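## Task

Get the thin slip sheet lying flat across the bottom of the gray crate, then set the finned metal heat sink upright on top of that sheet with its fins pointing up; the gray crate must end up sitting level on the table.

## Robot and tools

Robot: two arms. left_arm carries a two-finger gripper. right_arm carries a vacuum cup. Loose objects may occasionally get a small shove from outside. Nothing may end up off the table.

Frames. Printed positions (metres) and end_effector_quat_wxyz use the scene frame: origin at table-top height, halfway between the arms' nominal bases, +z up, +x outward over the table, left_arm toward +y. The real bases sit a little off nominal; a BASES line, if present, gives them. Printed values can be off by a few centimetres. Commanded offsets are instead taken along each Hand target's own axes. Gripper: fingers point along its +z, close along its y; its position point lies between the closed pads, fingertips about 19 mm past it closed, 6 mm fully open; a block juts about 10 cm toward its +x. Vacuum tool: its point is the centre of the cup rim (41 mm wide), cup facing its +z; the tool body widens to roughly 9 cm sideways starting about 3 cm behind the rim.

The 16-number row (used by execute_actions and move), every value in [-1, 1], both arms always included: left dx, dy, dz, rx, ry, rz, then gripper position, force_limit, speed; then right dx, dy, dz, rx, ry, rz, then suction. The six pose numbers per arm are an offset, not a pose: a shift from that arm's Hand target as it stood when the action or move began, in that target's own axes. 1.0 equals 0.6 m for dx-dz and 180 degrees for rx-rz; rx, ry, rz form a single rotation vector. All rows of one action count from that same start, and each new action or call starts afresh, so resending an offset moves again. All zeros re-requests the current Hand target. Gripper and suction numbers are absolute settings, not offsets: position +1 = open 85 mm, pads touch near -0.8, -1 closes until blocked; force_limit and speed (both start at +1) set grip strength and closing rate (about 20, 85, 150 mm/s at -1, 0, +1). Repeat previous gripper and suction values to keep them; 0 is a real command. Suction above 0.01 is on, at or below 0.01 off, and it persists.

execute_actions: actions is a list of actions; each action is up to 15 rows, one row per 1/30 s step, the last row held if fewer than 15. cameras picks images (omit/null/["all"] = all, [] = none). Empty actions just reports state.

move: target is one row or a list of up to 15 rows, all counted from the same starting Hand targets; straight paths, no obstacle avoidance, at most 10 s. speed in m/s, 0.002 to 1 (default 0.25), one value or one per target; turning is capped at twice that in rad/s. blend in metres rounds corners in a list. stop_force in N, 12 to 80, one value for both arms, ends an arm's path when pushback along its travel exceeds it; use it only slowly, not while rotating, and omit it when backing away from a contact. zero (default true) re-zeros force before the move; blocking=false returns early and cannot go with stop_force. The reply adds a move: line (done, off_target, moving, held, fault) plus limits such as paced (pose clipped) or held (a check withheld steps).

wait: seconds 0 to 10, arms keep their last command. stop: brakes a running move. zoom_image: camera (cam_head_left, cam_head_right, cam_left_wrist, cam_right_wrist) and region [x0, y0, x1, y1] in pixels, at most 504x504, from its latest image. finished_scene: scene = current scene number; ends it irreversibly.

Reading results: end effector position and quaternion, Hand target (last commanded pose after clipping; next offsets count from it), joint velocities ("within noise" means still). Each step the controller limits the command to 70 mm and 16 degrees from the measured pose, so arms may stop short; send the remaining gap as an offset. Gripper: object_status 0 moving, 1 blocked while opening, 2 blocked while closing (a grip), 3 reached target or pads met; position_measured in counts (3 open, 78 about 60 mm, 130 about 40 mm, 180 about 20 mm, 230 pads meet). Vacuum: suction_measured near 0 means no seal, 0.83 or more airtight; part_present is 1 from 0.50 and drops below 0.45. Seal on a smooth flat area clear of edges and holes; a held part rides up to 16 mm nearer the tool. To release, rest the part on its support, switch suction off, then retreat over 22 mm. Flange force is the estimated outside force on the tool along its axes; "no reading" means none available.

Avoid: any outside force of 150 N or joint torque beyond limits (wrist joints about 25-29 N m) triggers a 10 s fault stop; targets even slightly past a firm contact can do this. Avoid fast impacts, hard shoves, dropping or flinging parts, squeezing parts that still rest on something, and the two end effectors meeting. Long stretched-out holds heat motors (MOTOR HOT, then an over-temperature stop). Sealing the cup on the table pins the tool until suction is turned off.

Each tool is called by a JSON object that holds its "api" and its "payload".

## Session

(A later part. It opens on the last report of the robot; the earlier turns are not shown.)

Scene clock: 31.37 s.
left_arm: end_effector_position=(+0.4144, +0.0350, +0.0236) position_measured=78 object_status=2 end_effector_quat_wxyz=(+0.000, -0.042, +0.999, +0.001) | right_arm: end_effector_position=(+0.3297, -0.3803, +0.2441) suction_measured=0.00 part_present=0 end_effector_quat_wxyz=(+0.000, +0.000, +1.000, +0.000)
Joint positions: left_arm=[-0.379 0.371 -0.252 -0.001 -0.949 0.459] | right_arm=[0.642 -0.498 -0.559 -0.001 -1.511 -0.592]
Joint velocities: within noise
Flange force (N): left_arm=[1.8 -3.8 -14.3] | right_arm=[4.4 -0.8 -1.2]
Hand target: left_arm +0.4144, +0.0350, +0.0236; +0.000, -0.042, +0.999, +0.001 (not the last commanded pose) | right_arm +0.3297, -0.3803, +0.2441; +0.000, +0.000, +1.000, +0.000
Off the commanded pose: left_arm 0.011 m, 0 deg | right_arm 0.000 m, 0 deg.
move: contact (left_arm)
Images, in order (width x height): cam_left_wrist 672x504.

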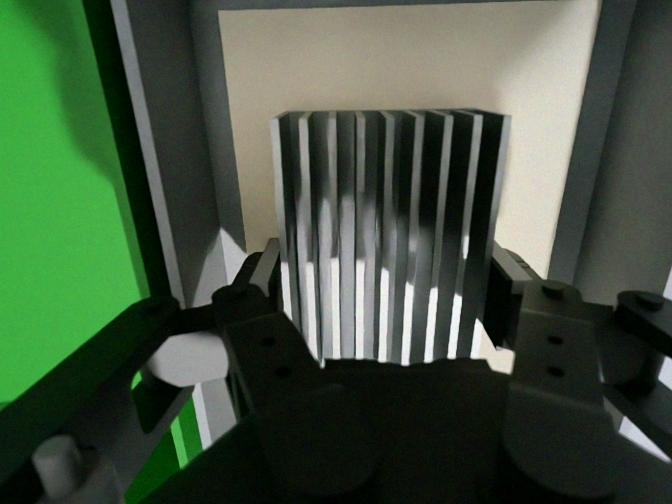

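{"api": "move", "payload": {"target": [0,0,0,0,0,0,0.65,-0.8,-1,0,0,0,0,0,0,0], "cameras": []}}

{"api": "move", "payload": {"target": [0,0,-0.2,0,0,0,0.65,-0.8,-1,0,0,0,0,0,0,0], "speed": 0.12}}

{"api": "zoom_image", "payload": {"camera": "cam_head_right", "region": [260, 260, 420, 400]}}

Scene clock: 32.50 s.
left_arm: end_effector_position=(+0.4143, +0.0350, +0.0235) position_measured=47 object_status=0 end_effector_quat_wxyz=(+0.000, -0.042, +0.999, +0.001) | right_arm: end_effector_position=(+0.3297, -0.3803, +0.2441) suction_measured=0.00 part_present=0 end_effector_quat_wxyz=(+0.000, +0.000, +1.000, +0.000)
Joint positions: left_arm=[-0.379 0.371 -0.252 -0.001 -0.949 0.459] | right_arm=[0.642 -0.498 -0.559 -0.001 -1.511 -0.592]
Joint velocities: within noise
Flange force (N): left_arm=[1.3 -4.3 -1.7] | right_arm=[4.4 -1.3 -1.2]
Hand target: left_arm +0.4144, +0.0350, +0.0236; +0.000, -0.042, +0.999, +0.001 | right_arm +0.3297, -0.3803, +0.2441; +0.000, +0.000, +1.000, +0.000
Off the commanded pose: left_arm 0.000 m, 0 deg | right_arm 0.000 m, 0 deg.
move: done
No camera images: "cameras" was empty.

Scene clock: 33.87 s.
left_arm: end_effector_position=(+0.4145, +0.0347, +0.1436) position_measured=47 object_status=3 end_effector_quat_wxyz=(+0.000, -0.042, +0.999, +0.001) | right_arm: end_effector_position=(+0.3297, -0.3803, +0.2441) suction_measured=0.00 part_present=0 end_effector_quat_wxyz=(+0.000, +0.000, +1.000, +0.000)
Joint positions: left_arm=[-0.38 0.232 -0.119 -0.001 -1.221 0.459] | right_arm=[0.642 -0.498 -0.559 -0.001 -1.511 -0.592]
Joint velocities: within noise
Flange force (N): left_arm=[-0.6 -4.6 -2.4] | right_arm=[4.9 0.2 -1.3]
Hand target: left_arm +0.4145, +0.0348, +0.1436; +0.000, -0.042, +0.999, +0.001 | right_arm +0.3297, -0.3803, +0.2441; +0.000, +0.000, +1.000, +0.000
Off the commanded pose: left_arm 0.000 m, 0 deg | right_arm 0.000 m, 0 deg.
move: done

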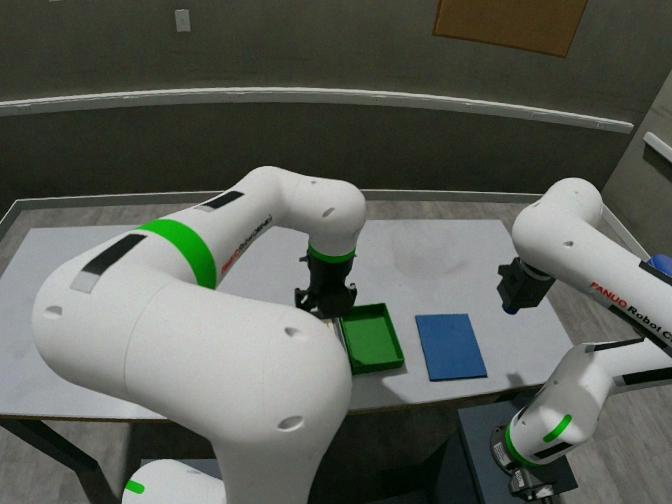

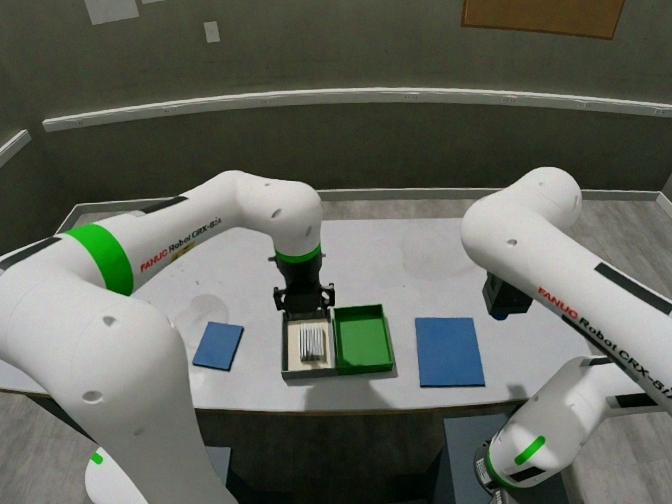

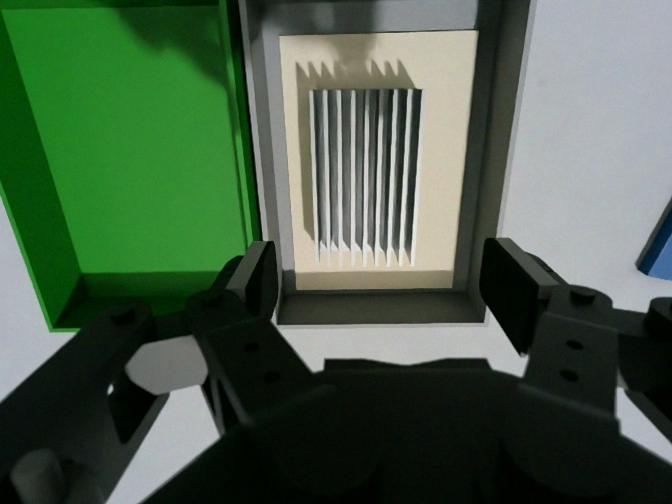

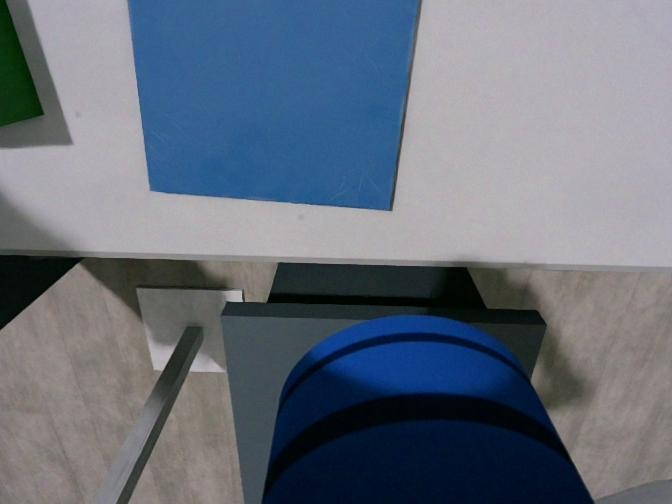

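Scaled by 3.150 from the camera's 672x504 image, which has a finer 960x720 frame.

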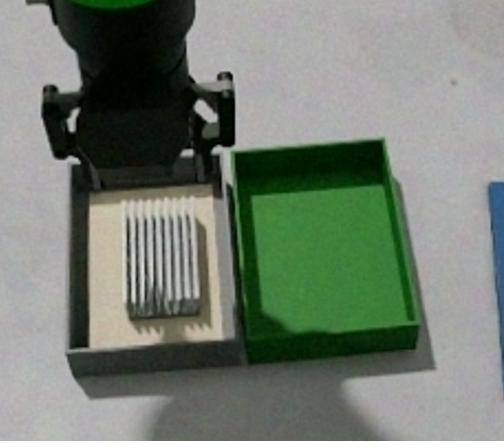

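Done.

{"api": "finished_scene", "payload": {"scene": 2}}

The scene is finished: the task was done.


## Next scene

The same job, from a new start.

{"api": "execute_actions", "payload": {"actions": []}}

Scene clock: 0.00 s.
left_arm: end_effector_position=(+0.7213, -0.0823, +0.1226) position_measured=3 object_status=3 end_effector_quat_wxyz=(-0.216, -0.436, +0.749, -0.450) | right_arm: end_effector_position=(+0.3013, -0.6642, +0.3393) suction_measured=0.00 part_present=0 end_effector_quat_wxyz=(+0.132, +0.346, +0.919, -0.134)
Joint positions: left_arm=[-0.167 0.863 0.136 1.294 -1.06 0.386] | right_arm=[-0.135 -0.533 -0.498 0.314 -1.394 -0.558]
Joint velocities: within noise
Flange force (N): no reading
Hand target: left_arm +0.7213, -0.0823, +0.1226; -0.216, -0.436, +0.749, -0.450 | right_arm +0.3013, -0.6642, +0.3393; +0.132, +0.346, +0.919, -0.134

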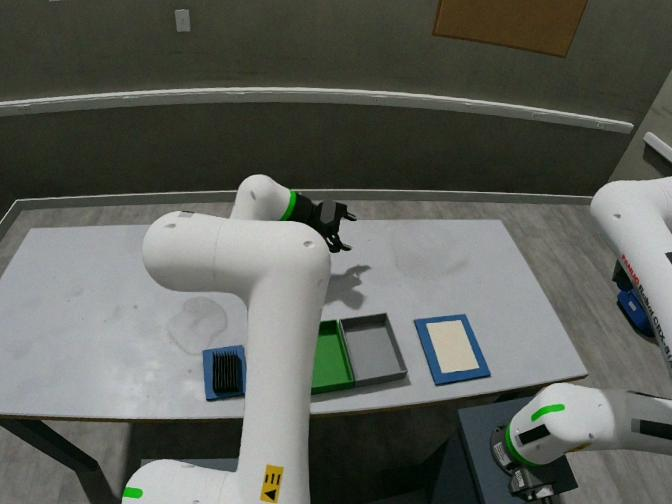

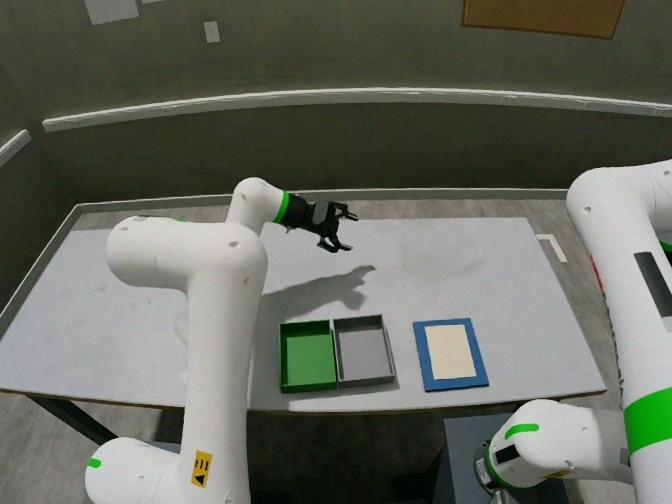

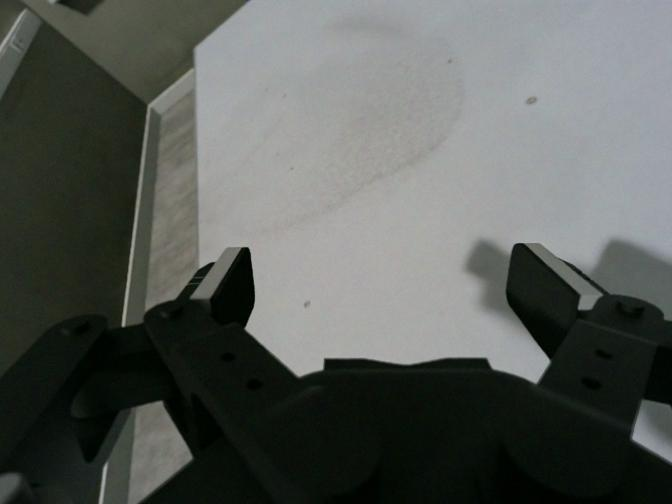

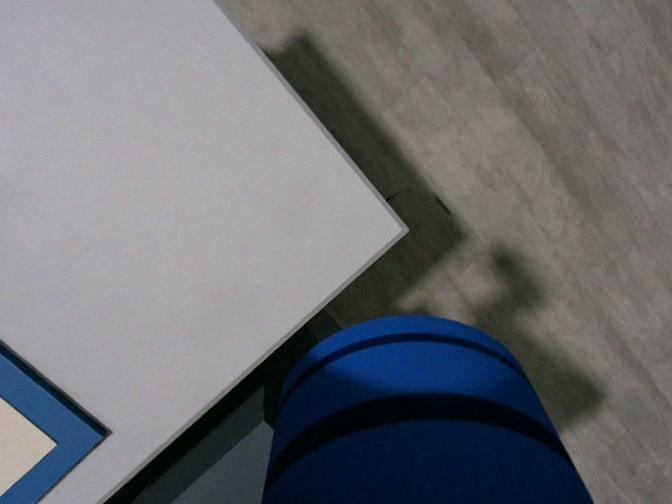

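{"api": "move", "payload": {"target": [0.2795,0.5565,-0.730,-0.313,-0.150,0.303,1,-0.8,-1,0.330,0.705,-0.166,-0.0877,0.0864,-0.2264,0], "speed": 0.3}}

{"api": "zoom_image", "payload": {"camera": "cam_right_wrist", "region": [336, 0, 672, 320]}}

{"api": "zoom_image", "payload": {"camera": "cam_right_wrist", "region": [40, 0, 376, 320]}}

{"api": "zoom_image", "payload": {"camera": "cam_left_wrist", "region": [180, 50, 560, 330]}}

Scene clock: 4.20 s.
left_arm: end_effector_position=(+0.3197, +0.2899, +0.3006) position_measured=3 object_status=3 end_effector_quat_wxyz=(-0.001, -0.001, +1.000, +0.000) | right_arm: end_effector_position=(+0.4269, -0.2051, +0.2999) suction_measured=0.00 part_present=0 end_effector_quat_wxyz=(+0.000, +0.000, +1.000, +0.000)
Joint positions: left_arm=[0.26 -0.328 -0.281 0 -1.618 -0.264] | right_arm=[0.868 -0.091 -0.133 0 -1.528 -0.818]
Joint velocities: within noise
Flange force (N): left_arm=[-2.9 -5.6 -2.6] | right_arm=[1.3 -1.5 -1.4]
Hand target: left_arm +0.3197, +0.2899, +0.3006; -0.001, -0.001, +1.000, +0.000 | right_arm +0.4269, -0.2051, +0.2999; +0.000, +0.000, +1.000, +0.000
Off the commanded pose: left_arm 0.000 m, 0 deg | right_arm 0.000 m, 0 deg.
move: done

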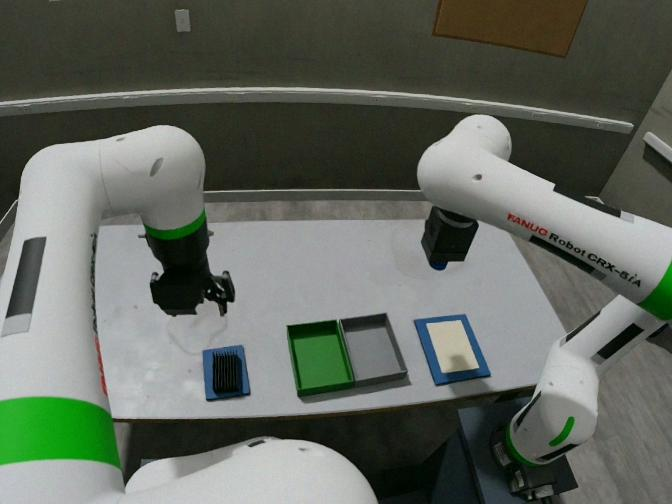

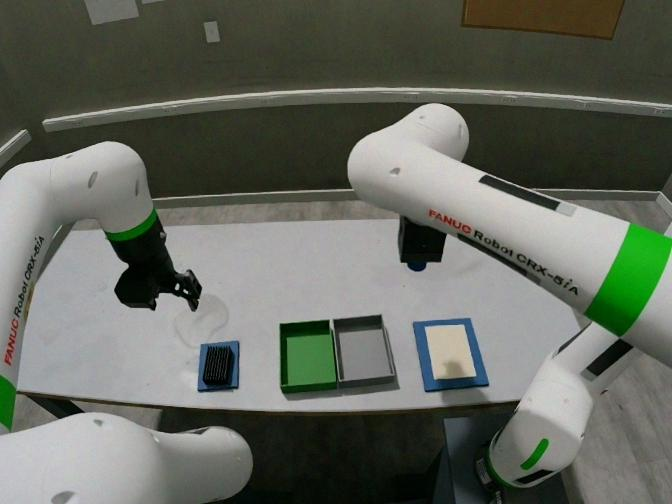

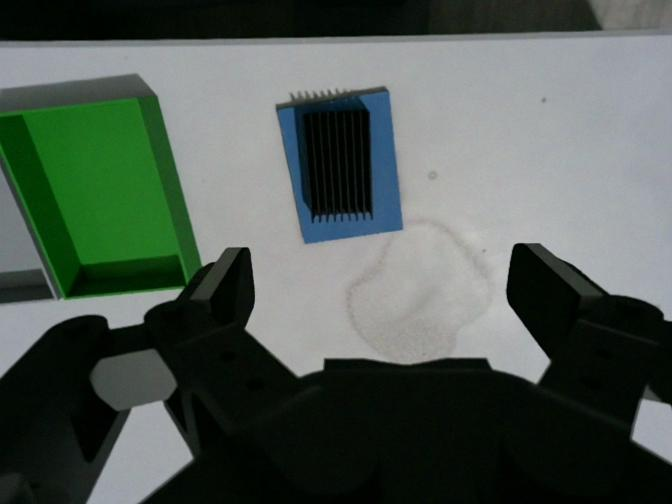

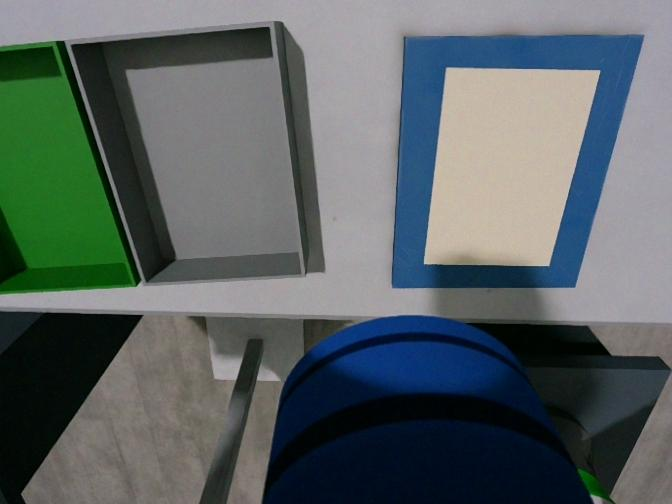

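Scaled by 1.500 from the camera's 672x504 image, which has a finer 960x720 frame.

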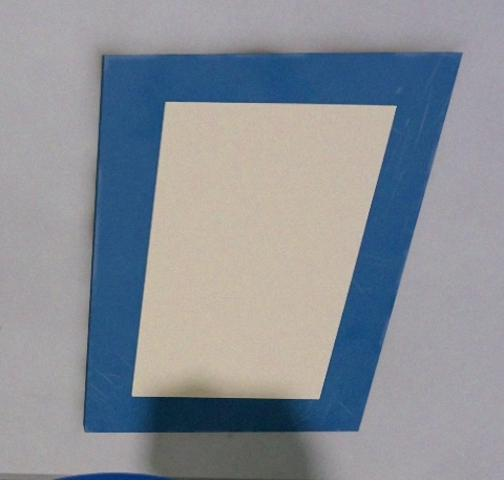

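Scaled by 1.500 from the camera's 672x504 image, which has a finer 960x720 frame.

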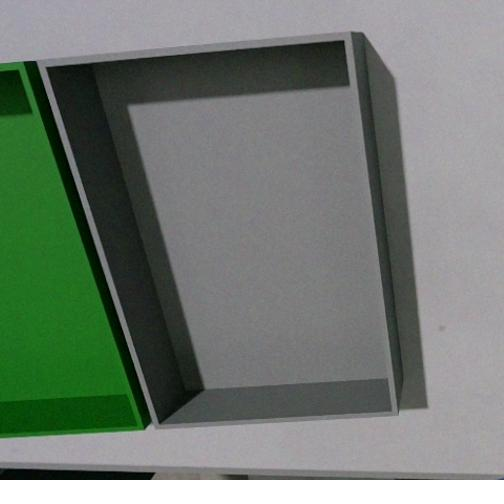

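Scaled by 1.326 from the camera's 672x504 image, which has a finer 960x720 frame.

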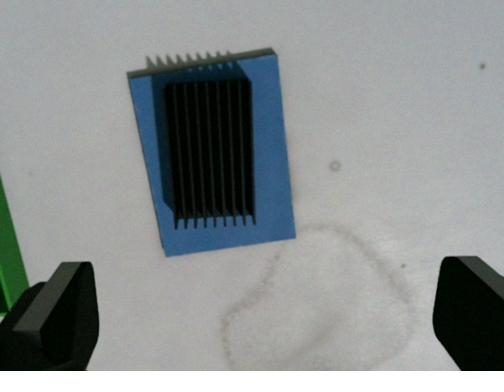

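{"api": "move", "payload": {"target": [-0.0208,-0.0252,0.334,0,0,-0.011,1,-0.8,-1,0.0727,-0.2028,0.45,0,0,0,0], "speed": 0.25, "cameras": ["cam_left_wrist","cam_right_wrist"]}}

Scene clock: 8.03 s.
left_arm: end_effector_position=(+0.3320, +0.2748, +0.1002) position_measured=3 object_status=3 end_effector_quat_wxyz=(-0.001, -0.018, +1.000, +0.000) | right_arm: end_effector_position=(+0.3832, -0.3267, +0.0299) suction_measured=0.00 part_present=0 end_effector_quat_wxyz=(+0.000, +0.000, +1.000, +0.000)
Joint positions: left_arm=[0.202 -0.169 -0.644 0 -1.097 -0.172] | right_arm=[0.69 -0.04 -0.779 0 -0.832 -0.64]
Joint velocities: within noise
Flange force (N): left_arm=[-2.5 -5.6 -1.8] | right_arm=[1.1 -0.8 -2.6]
Hand target: left_arm +0.3320, +0.2748, +0.1002; -0.001, -0.018, +1.000, +0.000 | right_arm +0.3831, -0.3267, +0.0299; +0.000, +0.000, +1.000, +0.000
Off the commanded pose: left_arm 0.000 m, 0 deg | right_arm 0.000 m, 0 deg.
move: done
Images, in order (width x height): cam_left_wrist 672x504, cam_right_wrist 672x504.

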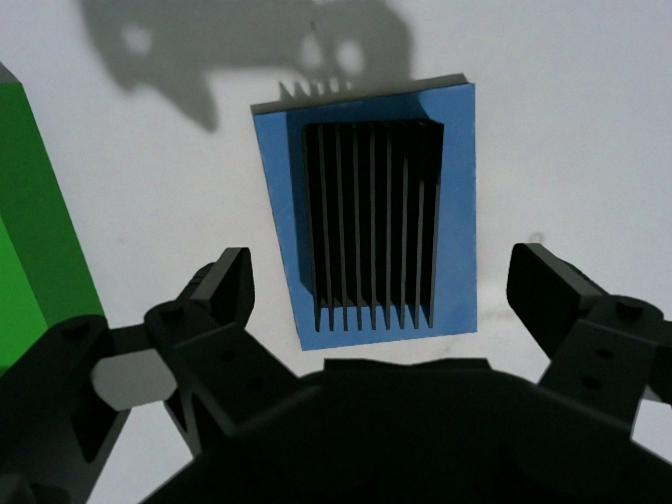

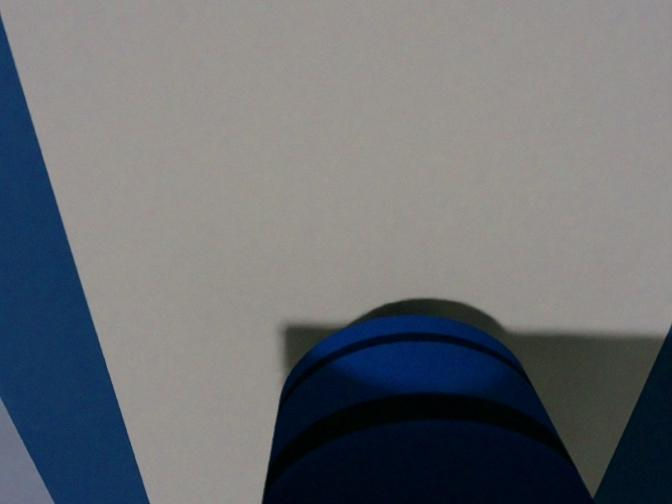

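{"api": "move", "payload": {"target": [[-0.0133,0.006,0,0,0,-0.011,1,-0.8,-1,0,0,0,0,0,0,0],[-0.0133,0.006,0.119,0,0,-0.011,1,-0.8,-1,0,0,0,0,0,0,0]], "speed": 0.1, "cameras": ["cam_left_wrist"]}}

{"api": "move", "payload": {"target": [0,0,0,0,0,0,-1,-0.8,-1,0,0,0.0567,0,0,0,1], "speed": 0.02, "stop_force": 12, "cameras": ["cam_left_wrist"]}}

Scene clock: 10.03 s.
left_arm: end_effector_position=(+0.3398, +0.2788, +0.0288) position_measured=3 object_status=3 end_effector_quat_wxyz=(-0.001, -0.035, +0.999, +0.000) | right_arm: end_effector_position=(+0.3831, -0.3267, +0.0299) suction_measured=0.00 part_present=0 end_effector_quat_wxyz=(+0.000, +0.000, +1.000, +0.000)
Joint positions: left_arm=[0.209 -0.026 -0.716 -0.001 -0.882 -0.144] | right_arm=[0.69 -0.039 -0.779 -0.001 -0.832 -0.64]
Joint velocities: within noise
Flange force (N): left_arm=[-2.5 -6.4 -0.8] | right_arm=[0.6 -1.0 -4.0]
Hand target: left_arm +0.3398, +0.2787, +0.0288; -0.001, -0.035, +0.999, +0.000 | right_arm +0.3831, -0.3267, +0.0299; +0.000, +0.000, +1.000, +0.000
Off the commanded pose: left_arm 0.000 m, 0 deg | right_arm 0.000 m, 0 deg.
move: done
Images, in order (width x height): cam_left_wrist 672x504.

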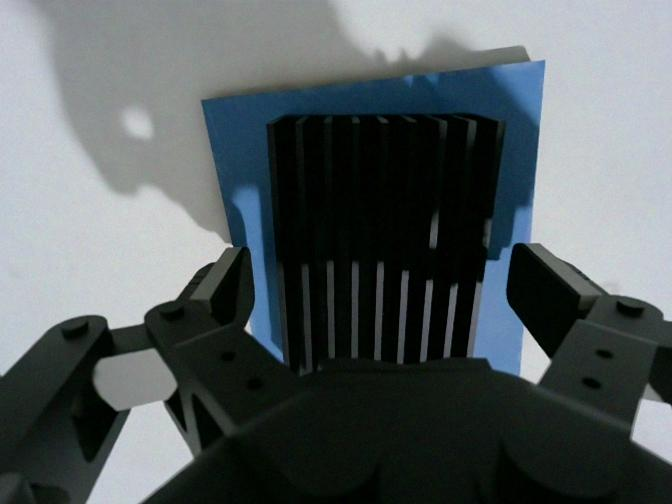

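Scene clock: 12.40 s.
left_arm: end_effector_position=(+0.3398, +0.2787, +0.0288) position_measured=78 object_status=2 end_effector_quat_wxyz=(-0.001, -0.035, +0.999, +0.000) | right_arm: end_effector_position=(+0.3831, -0.3267, -0.0041) suction_measured=0.95 part_present=1 end_effector_quat_wxyz=(+0.000, +0.000, +1.000, +0.000)
Joint positions: left_arm=[0.209 -0.026 -0.716 0 -0.882 -0.144] | right_arm=[0.69 0.045 -0.807 -0.001 -0.719 -0.64]
Joint velocities: within noise
Flange force (N): left_arm=[0.1 -2.9 -15.4] | right_arm=[3.5 -0.8 -15.1]
Hand target: left_arm +0.3398, +0.2787, +0.0288; -0.001, -0.035, +0.999, +0.000 | right_arm +0.3831, -0.3267, -0.0041; +0.000, +0.000, +1.000, +0.000
Off the commanded pose: left_arm 0.000 m, 0 deg | right_arm 0.000 m, 0 deg.
move: contact (right_arm)
Images, in order (width x height): cam_left_wrist 672x504.

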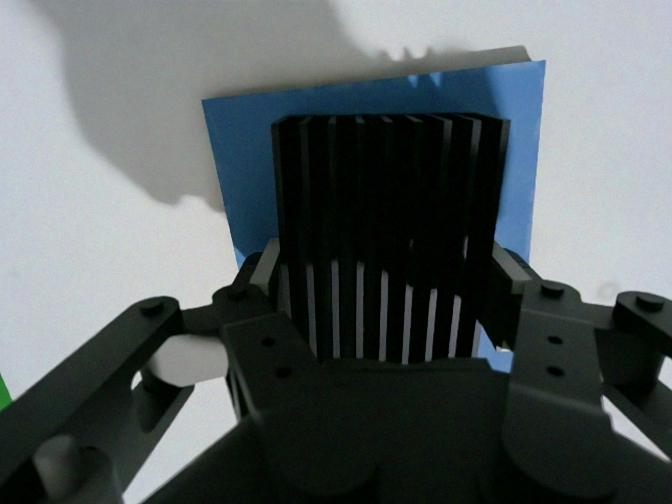

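{"api": "move", "payload": {"target": [[0,0,0,0,0,0,-1,-0.8,-1,0,0,-0.1733,0,0,0,1],[0,0,0,0,0,0,-1,-0.8,-1,-0.0068,0.391,-0.1733,0,0,-0.0275,1],[0,0,0,0,0,0,-1,-0.8,-1,-0.0068,0.391,-0.0585,0,0,-0.0275,1]], "speed": [0.12,0.22,0.12], "blend": [0.03,0.0,0], "cameras": ["cam_head_left","cam_head_right"]}}

{"api": "zoom_image", "payload": {"camera": "cam_head_right", "region": [325, 310, 405, 400]}}

{"api": "zoom_image", "payload": {"camera": "cam_head_left", "region": [335, 310, 415, 400]}}

Scene clock: 15.83 s.
left_arm: end_effector_position=(+0.3398, +0.2787, +0.0288) position_measured=78 object_status=2 end_effector_quat_wxyz=(-0.001, -0.035, +0.999, +0.000) | right_arm: end_effector_position=(+0.3873, -0.0920, +0.0311) suction_measured=0.95 part_present=1 end_effector_quat_wxyz=(+0.000, -0.043, +0.999, +0.000)
Joint positions: left_arm=[0.209 -0.026 -0.716 0 -0.882 -0.144] | right_arm=[1.109 0.246 -0.452 -0.001 -0.872 -0.972]
Joint velocities: within noise
Flange force (N): left_arm=[0.5 -2.4 -15.4] | right_arm=[-1.2 -0.2 -1.3]
Hand target: left_arm +0.3398, +0.2787, +0.0288; -0.001, -0.035, +0.999, +0.000 | right_arm +0.3873, -0.0921, +0.0311; +0.000, -0.043, +0.999, +0.000
Off the commanded pose: left_arm 0.000 m, 0 deg | right_arm 0.000 m, 0 deg.
move: done
Images, in order (width x height): cam_head_left 672x504, cam_head_right 672x504.

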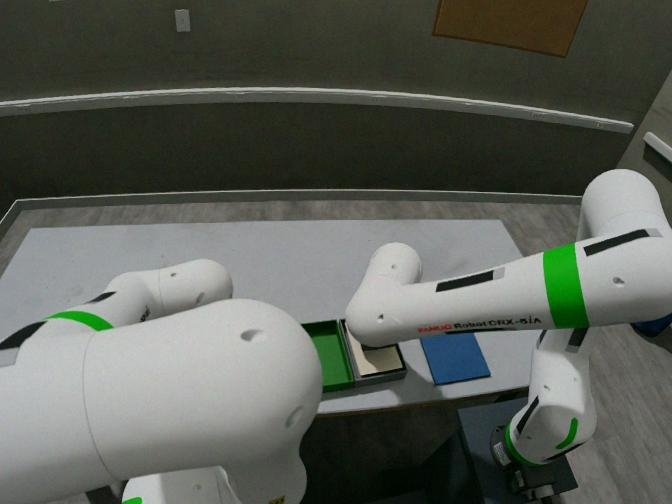

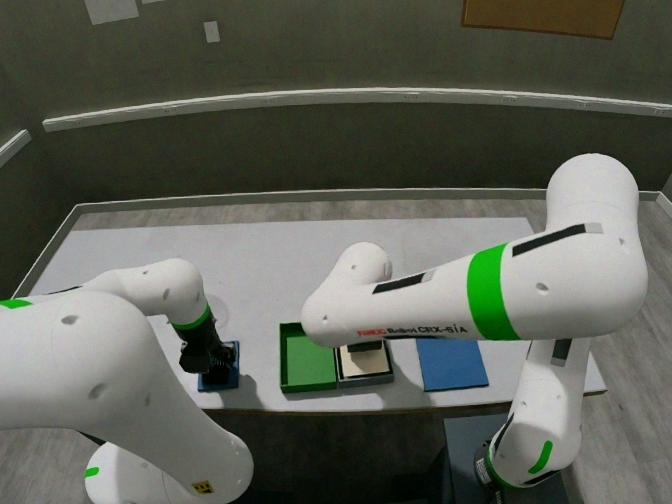

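Scaled by 5.600 from the camera's 672x504 image, which has a finer 960x720 frame.

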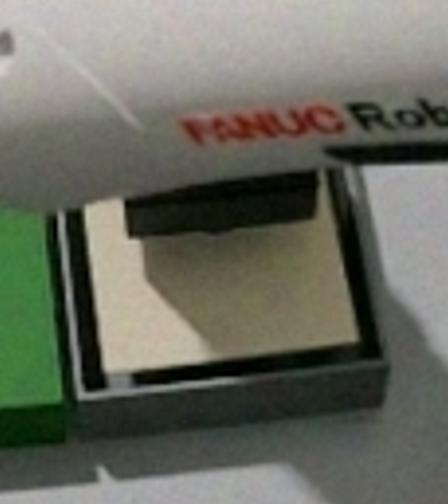

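Scaled by 5.600 from the camera's 672x504 image, which has a finer 960x720 frame.

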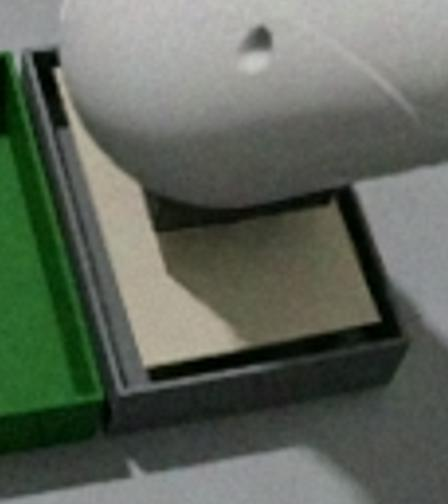

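{"api": "move", "payload": {"target": [0,0,0,0,0,0,-1,-0.8,-1,0,0,0.06,0,0,0,1], "speed": 0.06, "cameras": []}}

{"api": "move", "payload": {"target": [0,0,0,0,0,0,-1,-0.8,-1,0,0,0.025,0,0,0,1], "speed": 0.02, "stop_force": 12, "cameras": ["cam_head_right"]}}

{"api": "zoom_image", "payload": {"camera": "cam_head_right", "region": [325, 310, 405, 400]}}

Scene clock: 17.13 s.
left_arm: end_effector_position=(+0.3398, +0.2787, +0.0288) position_measured=78 object_status=2 end_effector_quat_wxyz=(-0.001, -0.035, +0.999, +0.000) | right_arm: end_effector_position=(+0.3873, -0.0921, -0.0049) suction_measured=0.95 part_present=1 end_effector_quat_wxyz=(+0.000, -0.043, +0.999, +0.000)
Joint positions: left_arm=[0.209 -0.026 -0.716 0 -0.882 -0.144] | right_arm=[1.109 0.313 -0.476 -0.001 -0.782 -0.972]
Joint velocities: within noise
Flange force (N): left_arm=[-0.7 -3.1 -14.6] | right_arm=[-1.0 1.4 -0.5]
Hand target: left_arm +0.3398, +0.2787, +0.0288; -0.001, -0.035, +0.999, +0.000 | right_arm +0.3873, -0.0921, -0.0049; +0.000, -0.043, +0.999, +0.000
Off the commanded pose: left_arm 0.000 m, 0 deg | right_arm 0.000 m, 0 deg.
move: done
No camera images: "cameras" was empty.

Scene clock: 18.07 s.
left_arm: end_effector_position=(+0.3398, +0.2787, +0.0288) position_measured=78 object_status=2 end_effector_quat_wxyz=(-0.001, -0.035, +0.999, +0.000) | right_arm: end_effector_position=(+0.3874, -0.0920, -0.0116) suction_measured=0.95 part_present=1 end_effector_quat_wxyz=(+0.000, -0.043, +0.999, +0.000)
Joint positions: left_arm=[0.209 -0.026 -0.716 0 -0.882 -0.144] | right_arm=[1.109 0.326 -0.479 -0.001 -0.765 -0.972]
Joint velocities: within noise
Flange force (N): left_arm=[-0.2 -2.3 -15.3] | right_arm=[5.8 -3.2 -42.8]
Hand target: left_arm +0.3398, +0.2787, +0.0288; -0.001, -0.035, +0.999, +0.000 | right_arm +0.3874, -0.0920, -0.0116; +0.000, -0.043, +0.999, +0.000 (not the last commanded pose)
Off the commanded pose: left_arm 0.000 m, 0 deg | right_arm 0.008 m, 0 deg.
move: contact (right_arm)
Images, in order (width x height): cam_head_right 672x504.

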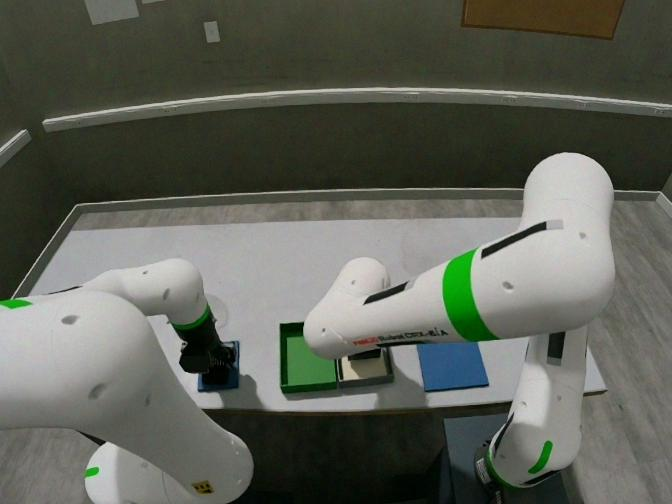

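Scaled by 5.600 from the camera's 672x504 image, which has a finer 960x720 frame.

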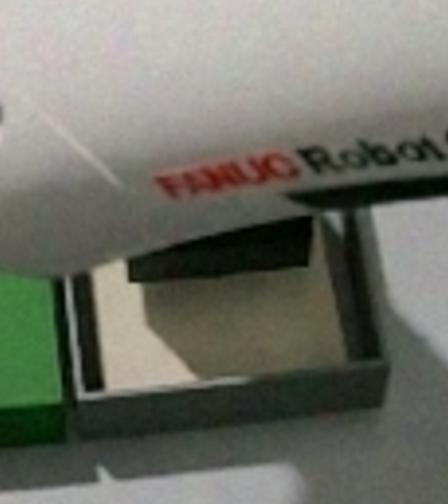

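{"api": "move", "payload": {"target": [0,0,0,0,0,0,-1,-0.8,-1,0,0,-0.006,0,0,0,0], "speed": 0.02, "cameras": []}}

{"api": "move", "payload": {"target": [[0,0,-0.183,0,0,0,-1,-0.8,-1,0,0,-0.16,0,0,0,0],[-0.0393,-0.6355,-0.183,0,0,-0.015,-1,-0.8,-1,0.14,-0.536,-0.42,0,0,0.0275,0]], "speed": [0.1,0.25], "blend": [0.02,0]}}

{"api": "zoom_image", "payload": {"camera": "cam_head_right", "region": [285, 270, 425, 400]}}

Scene clock: 19.33 s.
left_arm: end_effector_position=(+0.3398, +0.2787, +0.0288) position_measured=78 object_status=2 end_effector_quat_wxyz=(-0.001, -0.035, +0.999, +0.000) | right_arm: end_effector_position=(+0.3874, -0.0920, -0.0080) suction_measured=0.00 part_present=0 end_effector_quat_wxyz=(+0.000, -0.043, +0.999, +0.000)
Joint positions: left_arm=[0.209 -0.026 -0.716 0 -0.882 -0.144] | right_arm=[1.109 0.319 -0.477 -0.001 -0.774 -0.972]
Joint velocities: within noise
Flange force (N): left_arm=[-0.3 -3.1 -15.8] | right_arm=[-0.1 -1.0 -11.7]
Hand target: left_arm +0.3398, +0.2787, +0.0288; -0.001, -0.035, +0.999, +0.000 | right_arm +0.3874, -0.0920, -0.0080; +0.000, -0.043, +0.999, +0.000
Off the commanded pose: left_arm 0.000 m, 0 deg | right_arm 0.000 m, 0 deg.
move: done
No camera images: "cameras" was empty.

Scene clock: 22.47 s.
left_arm: end_effector_position=(+0.3902, -0.1000, +0.1385) position_measured=78 object_status=2 end_effector_quat_wxyz=(-0.001, -0.059, +0.998, +0.000) | right_arm: end_effector_position=(+0.3313, -0.4197, +0.2438) suction_measured=0.00 part_present=0 end_effector_quat_wxyz=(+0.000, +0.000, +1.000, +0.000)
Joint positions: left_arm=[-0.623 0.408 0.1 0.001 -1.263 0.734] | right_arm=[0.492 -0.495 -0.557 -0.001 -1.508 -0.442]
Joint velocities: within noise
Flange force (N): left_arm=[1.0 -4.2 -0.2] | right_arm=[3.2 -3.0 -1.1]
Hand target: left_arm +0.3902, -0.1000, +0.1385; -0.001, -0.059, +0.998, +0.000 | right_arm +0.3313, -0.4197, +0.2438; +0.000, +0.000, +1.000, +0.000
Off the commanded pose: left_arm 0.000 m, 0 deg | right_arm 0.000 m, 0 deg.
move: done

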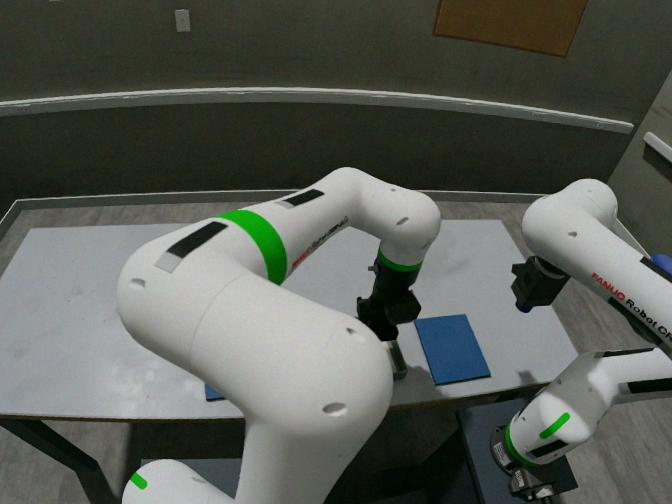

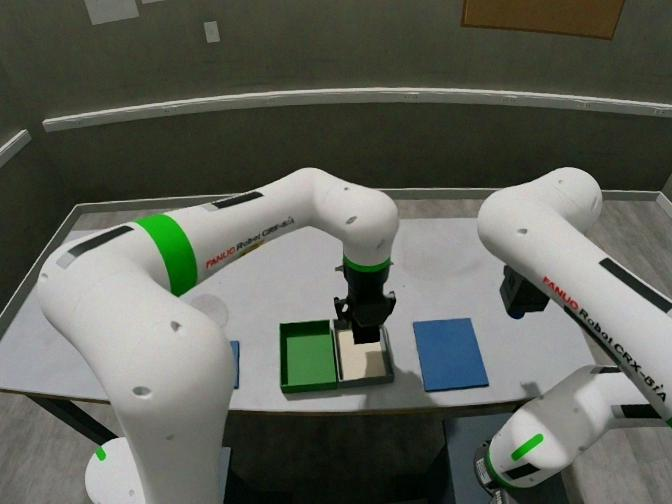

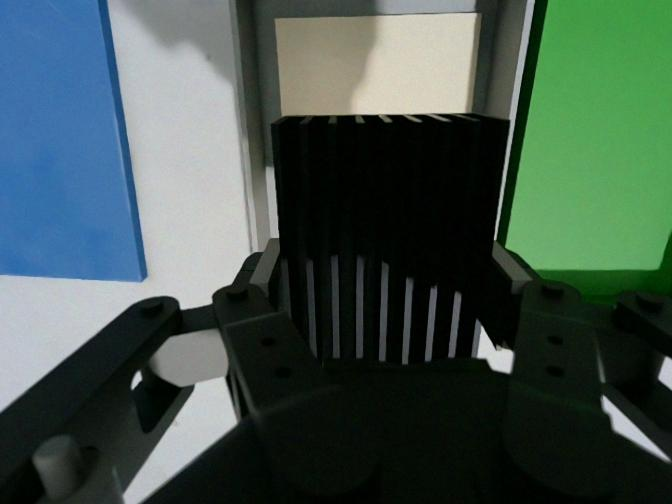

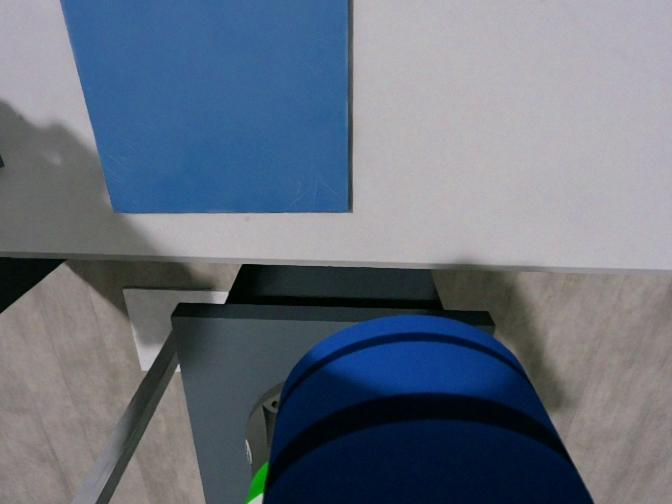

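Scaled by 3.600 from the camera's 672x504 image, which has a finer 960x720 frame.

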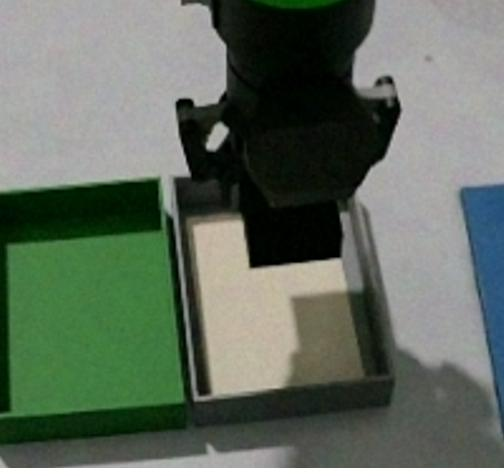

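{"api": "move", "payload": {"target": [0.0083,0,0.165,0,0,0,-1,-0.8,-1,0,0,0,0,0,0,0], "speed": 0.12, "cameras": ["cam_left_wrist"]}}

{"api": "move", "payload": {"target": [0,0,0.045,0,0,0,-1,-0.8,-1,0,0,0,0,0,0,0], "speed": 0.02, "stop_force": 12, "cameras": ["cam_left_wrist"]}}

Scene clock: 24.17 s.
left_arm: end_effector_position=(+0.3852, -0.1005, +0.0395) position_measured=78 object_status=2 end_effector_quat_wxyz=(+0.000, -0.059, +0.998, +0.000) | right_arm: end_effector_position=(+0.3313, -0.4197, +0.2438) suction_measured=0.00 part_present=0 end_effector_quat_wxyz=(+0.000, +0.000, +1.000, +0.000)
Joint positions: left_arm=[-0.629 0.499 -0.02 0 -1.053 0.74] | right_arm=[0.492 -0.495 -0.557 -0.001 -1.508 -0.442]
Joint velocities: within noise
Flange force (N): left_arm=[1.5 -2.6 -0.3] | right_arm=[4.1 -0.3 -1.3]
Hand target: left_arm +0.3852, -0.1006, +0.0395; -0.001, -0.059, +0.998, +0.000 | right_arm +0.3313, -0.4197, +0.2438; +0.000, +0.000, +1.000, +0.000
Off the commanded pose: left_arm 0.000 m, 0 deg | right_arm 0.000 m, 0 deg.
move: done
Images, in order (width x height): cam_left_wrist 672x504.

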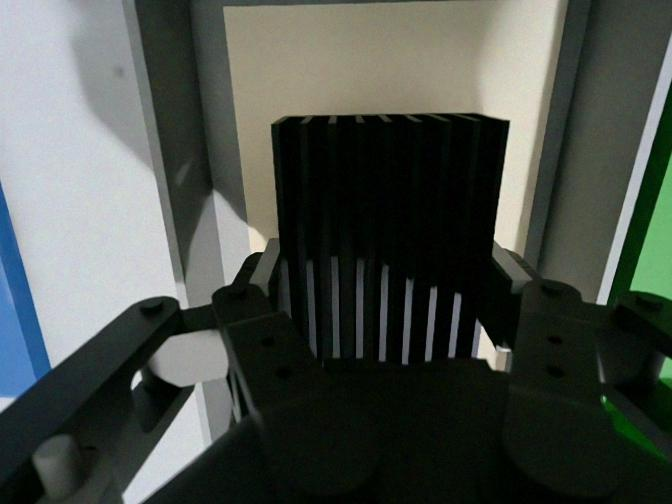

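Scene clock: 25.93 s.
left_arm: end_effector_position=(+0.3853, -0.1008, +0.0234) position_measured=78 object_status=2 end_effector_quat_wxyz=(+0.000, -0.059, +0.998, +0.000) | right_arm: end_effector_position=(+0.3313, -0.4197, +0.2438) suction_measured=0.00 part_present=0 end_effector_quat_wxyz=(+0.000, +0.000, +1.000, +0.000)
Joint positions: left_arm=[-0.629 0.519 -0.033 0.001 -1.02 0.74] | right_arm=[0.492 -0.495 -0.557 -0.001 -1.508 -0.442]
Joint velocities: within noise
Flange force (N): left_arm=[1.4 -0.8 -18.5] | right_arm=[3.7 0.2 -1.6]
Hand target: left_arm +0.3853, -0.1008, +0.0234; +0.000, -0.059, +0.998, +0.000 (not the last commanded pose) | right_arm +0.3313, -0.4197, +0.2438; +0.000, +0.000, +1.000, +0.000
Off the commanded pose: left_arm 0.011 m, 0 deg | right_arm 0.000 m, 0 deg.
move: contact (left_arm)
Images, in order (width x height): cam_left_wrist 672x504.

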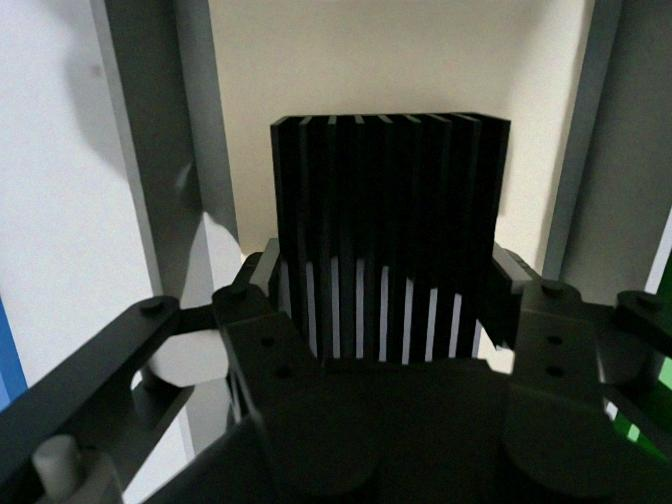

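{"api": "move", "payload": {"target": [0,0,0,0,0,0,0.65,-0.8,-1,0,0,0,0,0,0,0], "cameras": []}}

{"api": "move", "payload": {"target": [0,0,-0.2,0,0,0,0.65,-0.8,-1,0,0,0,0,0,0,0], "speed": 0.12}}

{"api": "zoom_image", "payload": {"camera": "cam_head_right", "region": [285, 270, 425, 400]}}

Scene clock: 27.07 s.
left_arm: end_effector_position=(+0.3852, -0.1007, +0.0234) position_measured=47 object_status=0 end_effector_quat_wxyz=(+0.000, -0.059, +0.998, +0.000) | right_arm: end_effector_position=(+0.3313, -0.4197, +0.2438) suction_measured=0.00 part_present=0 end_effector_quat_wxyz=(+0.000, +0.000, +1.000, +0.000)
Joint positions: left_arm=[-0.629 0.519 -0.033 0.001 -1.02 0.74] | right_arm=[0.492 -0.495 -0.557 -0.001 -1.508 -0.442]
Joint velocities: within noise
Flange force (N): left_arm=[2.2 -1.7 -1.8] | right_arm=[5.0 -0.2 -1.5]
Hand target: left_arm +0.3853, -0.1008, +0.0234; +0.000, -0.059, +0.998, +0.000 | right_arm +0.3313, -0.4197, +0.2438; +0.000, +0.000, +1.000, +0.000
Off the commanded pose: left_arm 0.000 m, 0 deg | right_arm 0.000 m, 0 deg.
move: done
No camera images: "cameras" was empty.

Scene clock: 28.43 s.
left_arm: end_effector_position=(+0.3853, -0.1008, +0.1434) position_measured=47 object_status=3 end_effector_quat_wxyz=(-0.001, -0.059, +0.998, +0.000) | right_arm: end_effector_position=(+0.3313, -0.4197, +0.2438) suction_measured=0.00 part_present=0 end_effector_quat_wxyz=(+0.000, +0.000, +1.000, +0.000)
Joint positions: left_arm=[-0.628 0.398 0.097 0.001 -1.271 0.74] | right_arm=[0.492 -0.495 -0.557 -0.001 -1.508 -0.442]
Joint velocities: within noise
Flange force (N): left_arm=[2.1 -2.1 -2.3] | right_arm=[5.0 0.1 -1.4]
Hand target: left_arm +0.3854, -0.1007, +0.1434; +0.000, -0.059, +0.998, +0.000 | right_arm +0.3313, -0.4197, +0.2438; +0.000, +0.000, +1.000, +0.000
Off the commanded pose: left_arm 0.000 m, 0 deg | right_arm 0.000 m, 0 deg.
move: done

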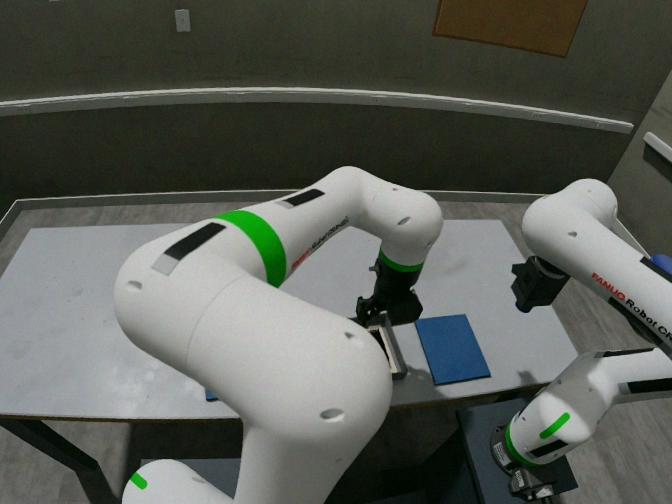

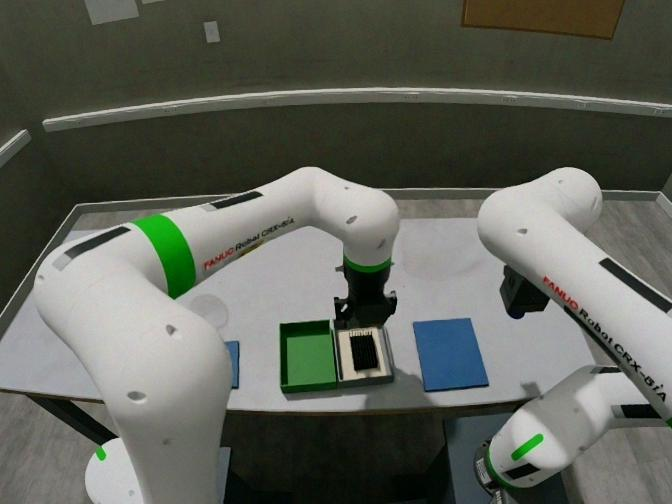

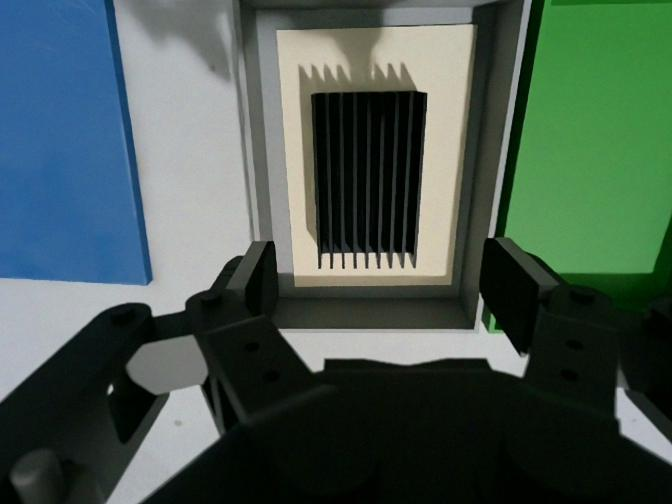

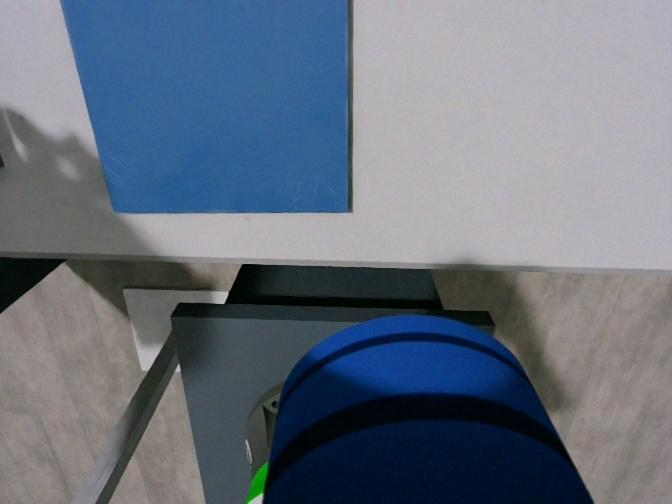

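Scaled by 3.600 from the camera's 672x504 image, which has a finer 960x720 frame.

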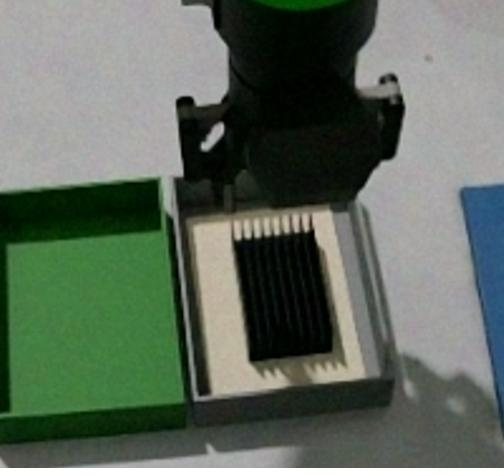

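{"api": "finished_scene", "payload": {"scene": 3}}

The scene is finished: the task was done.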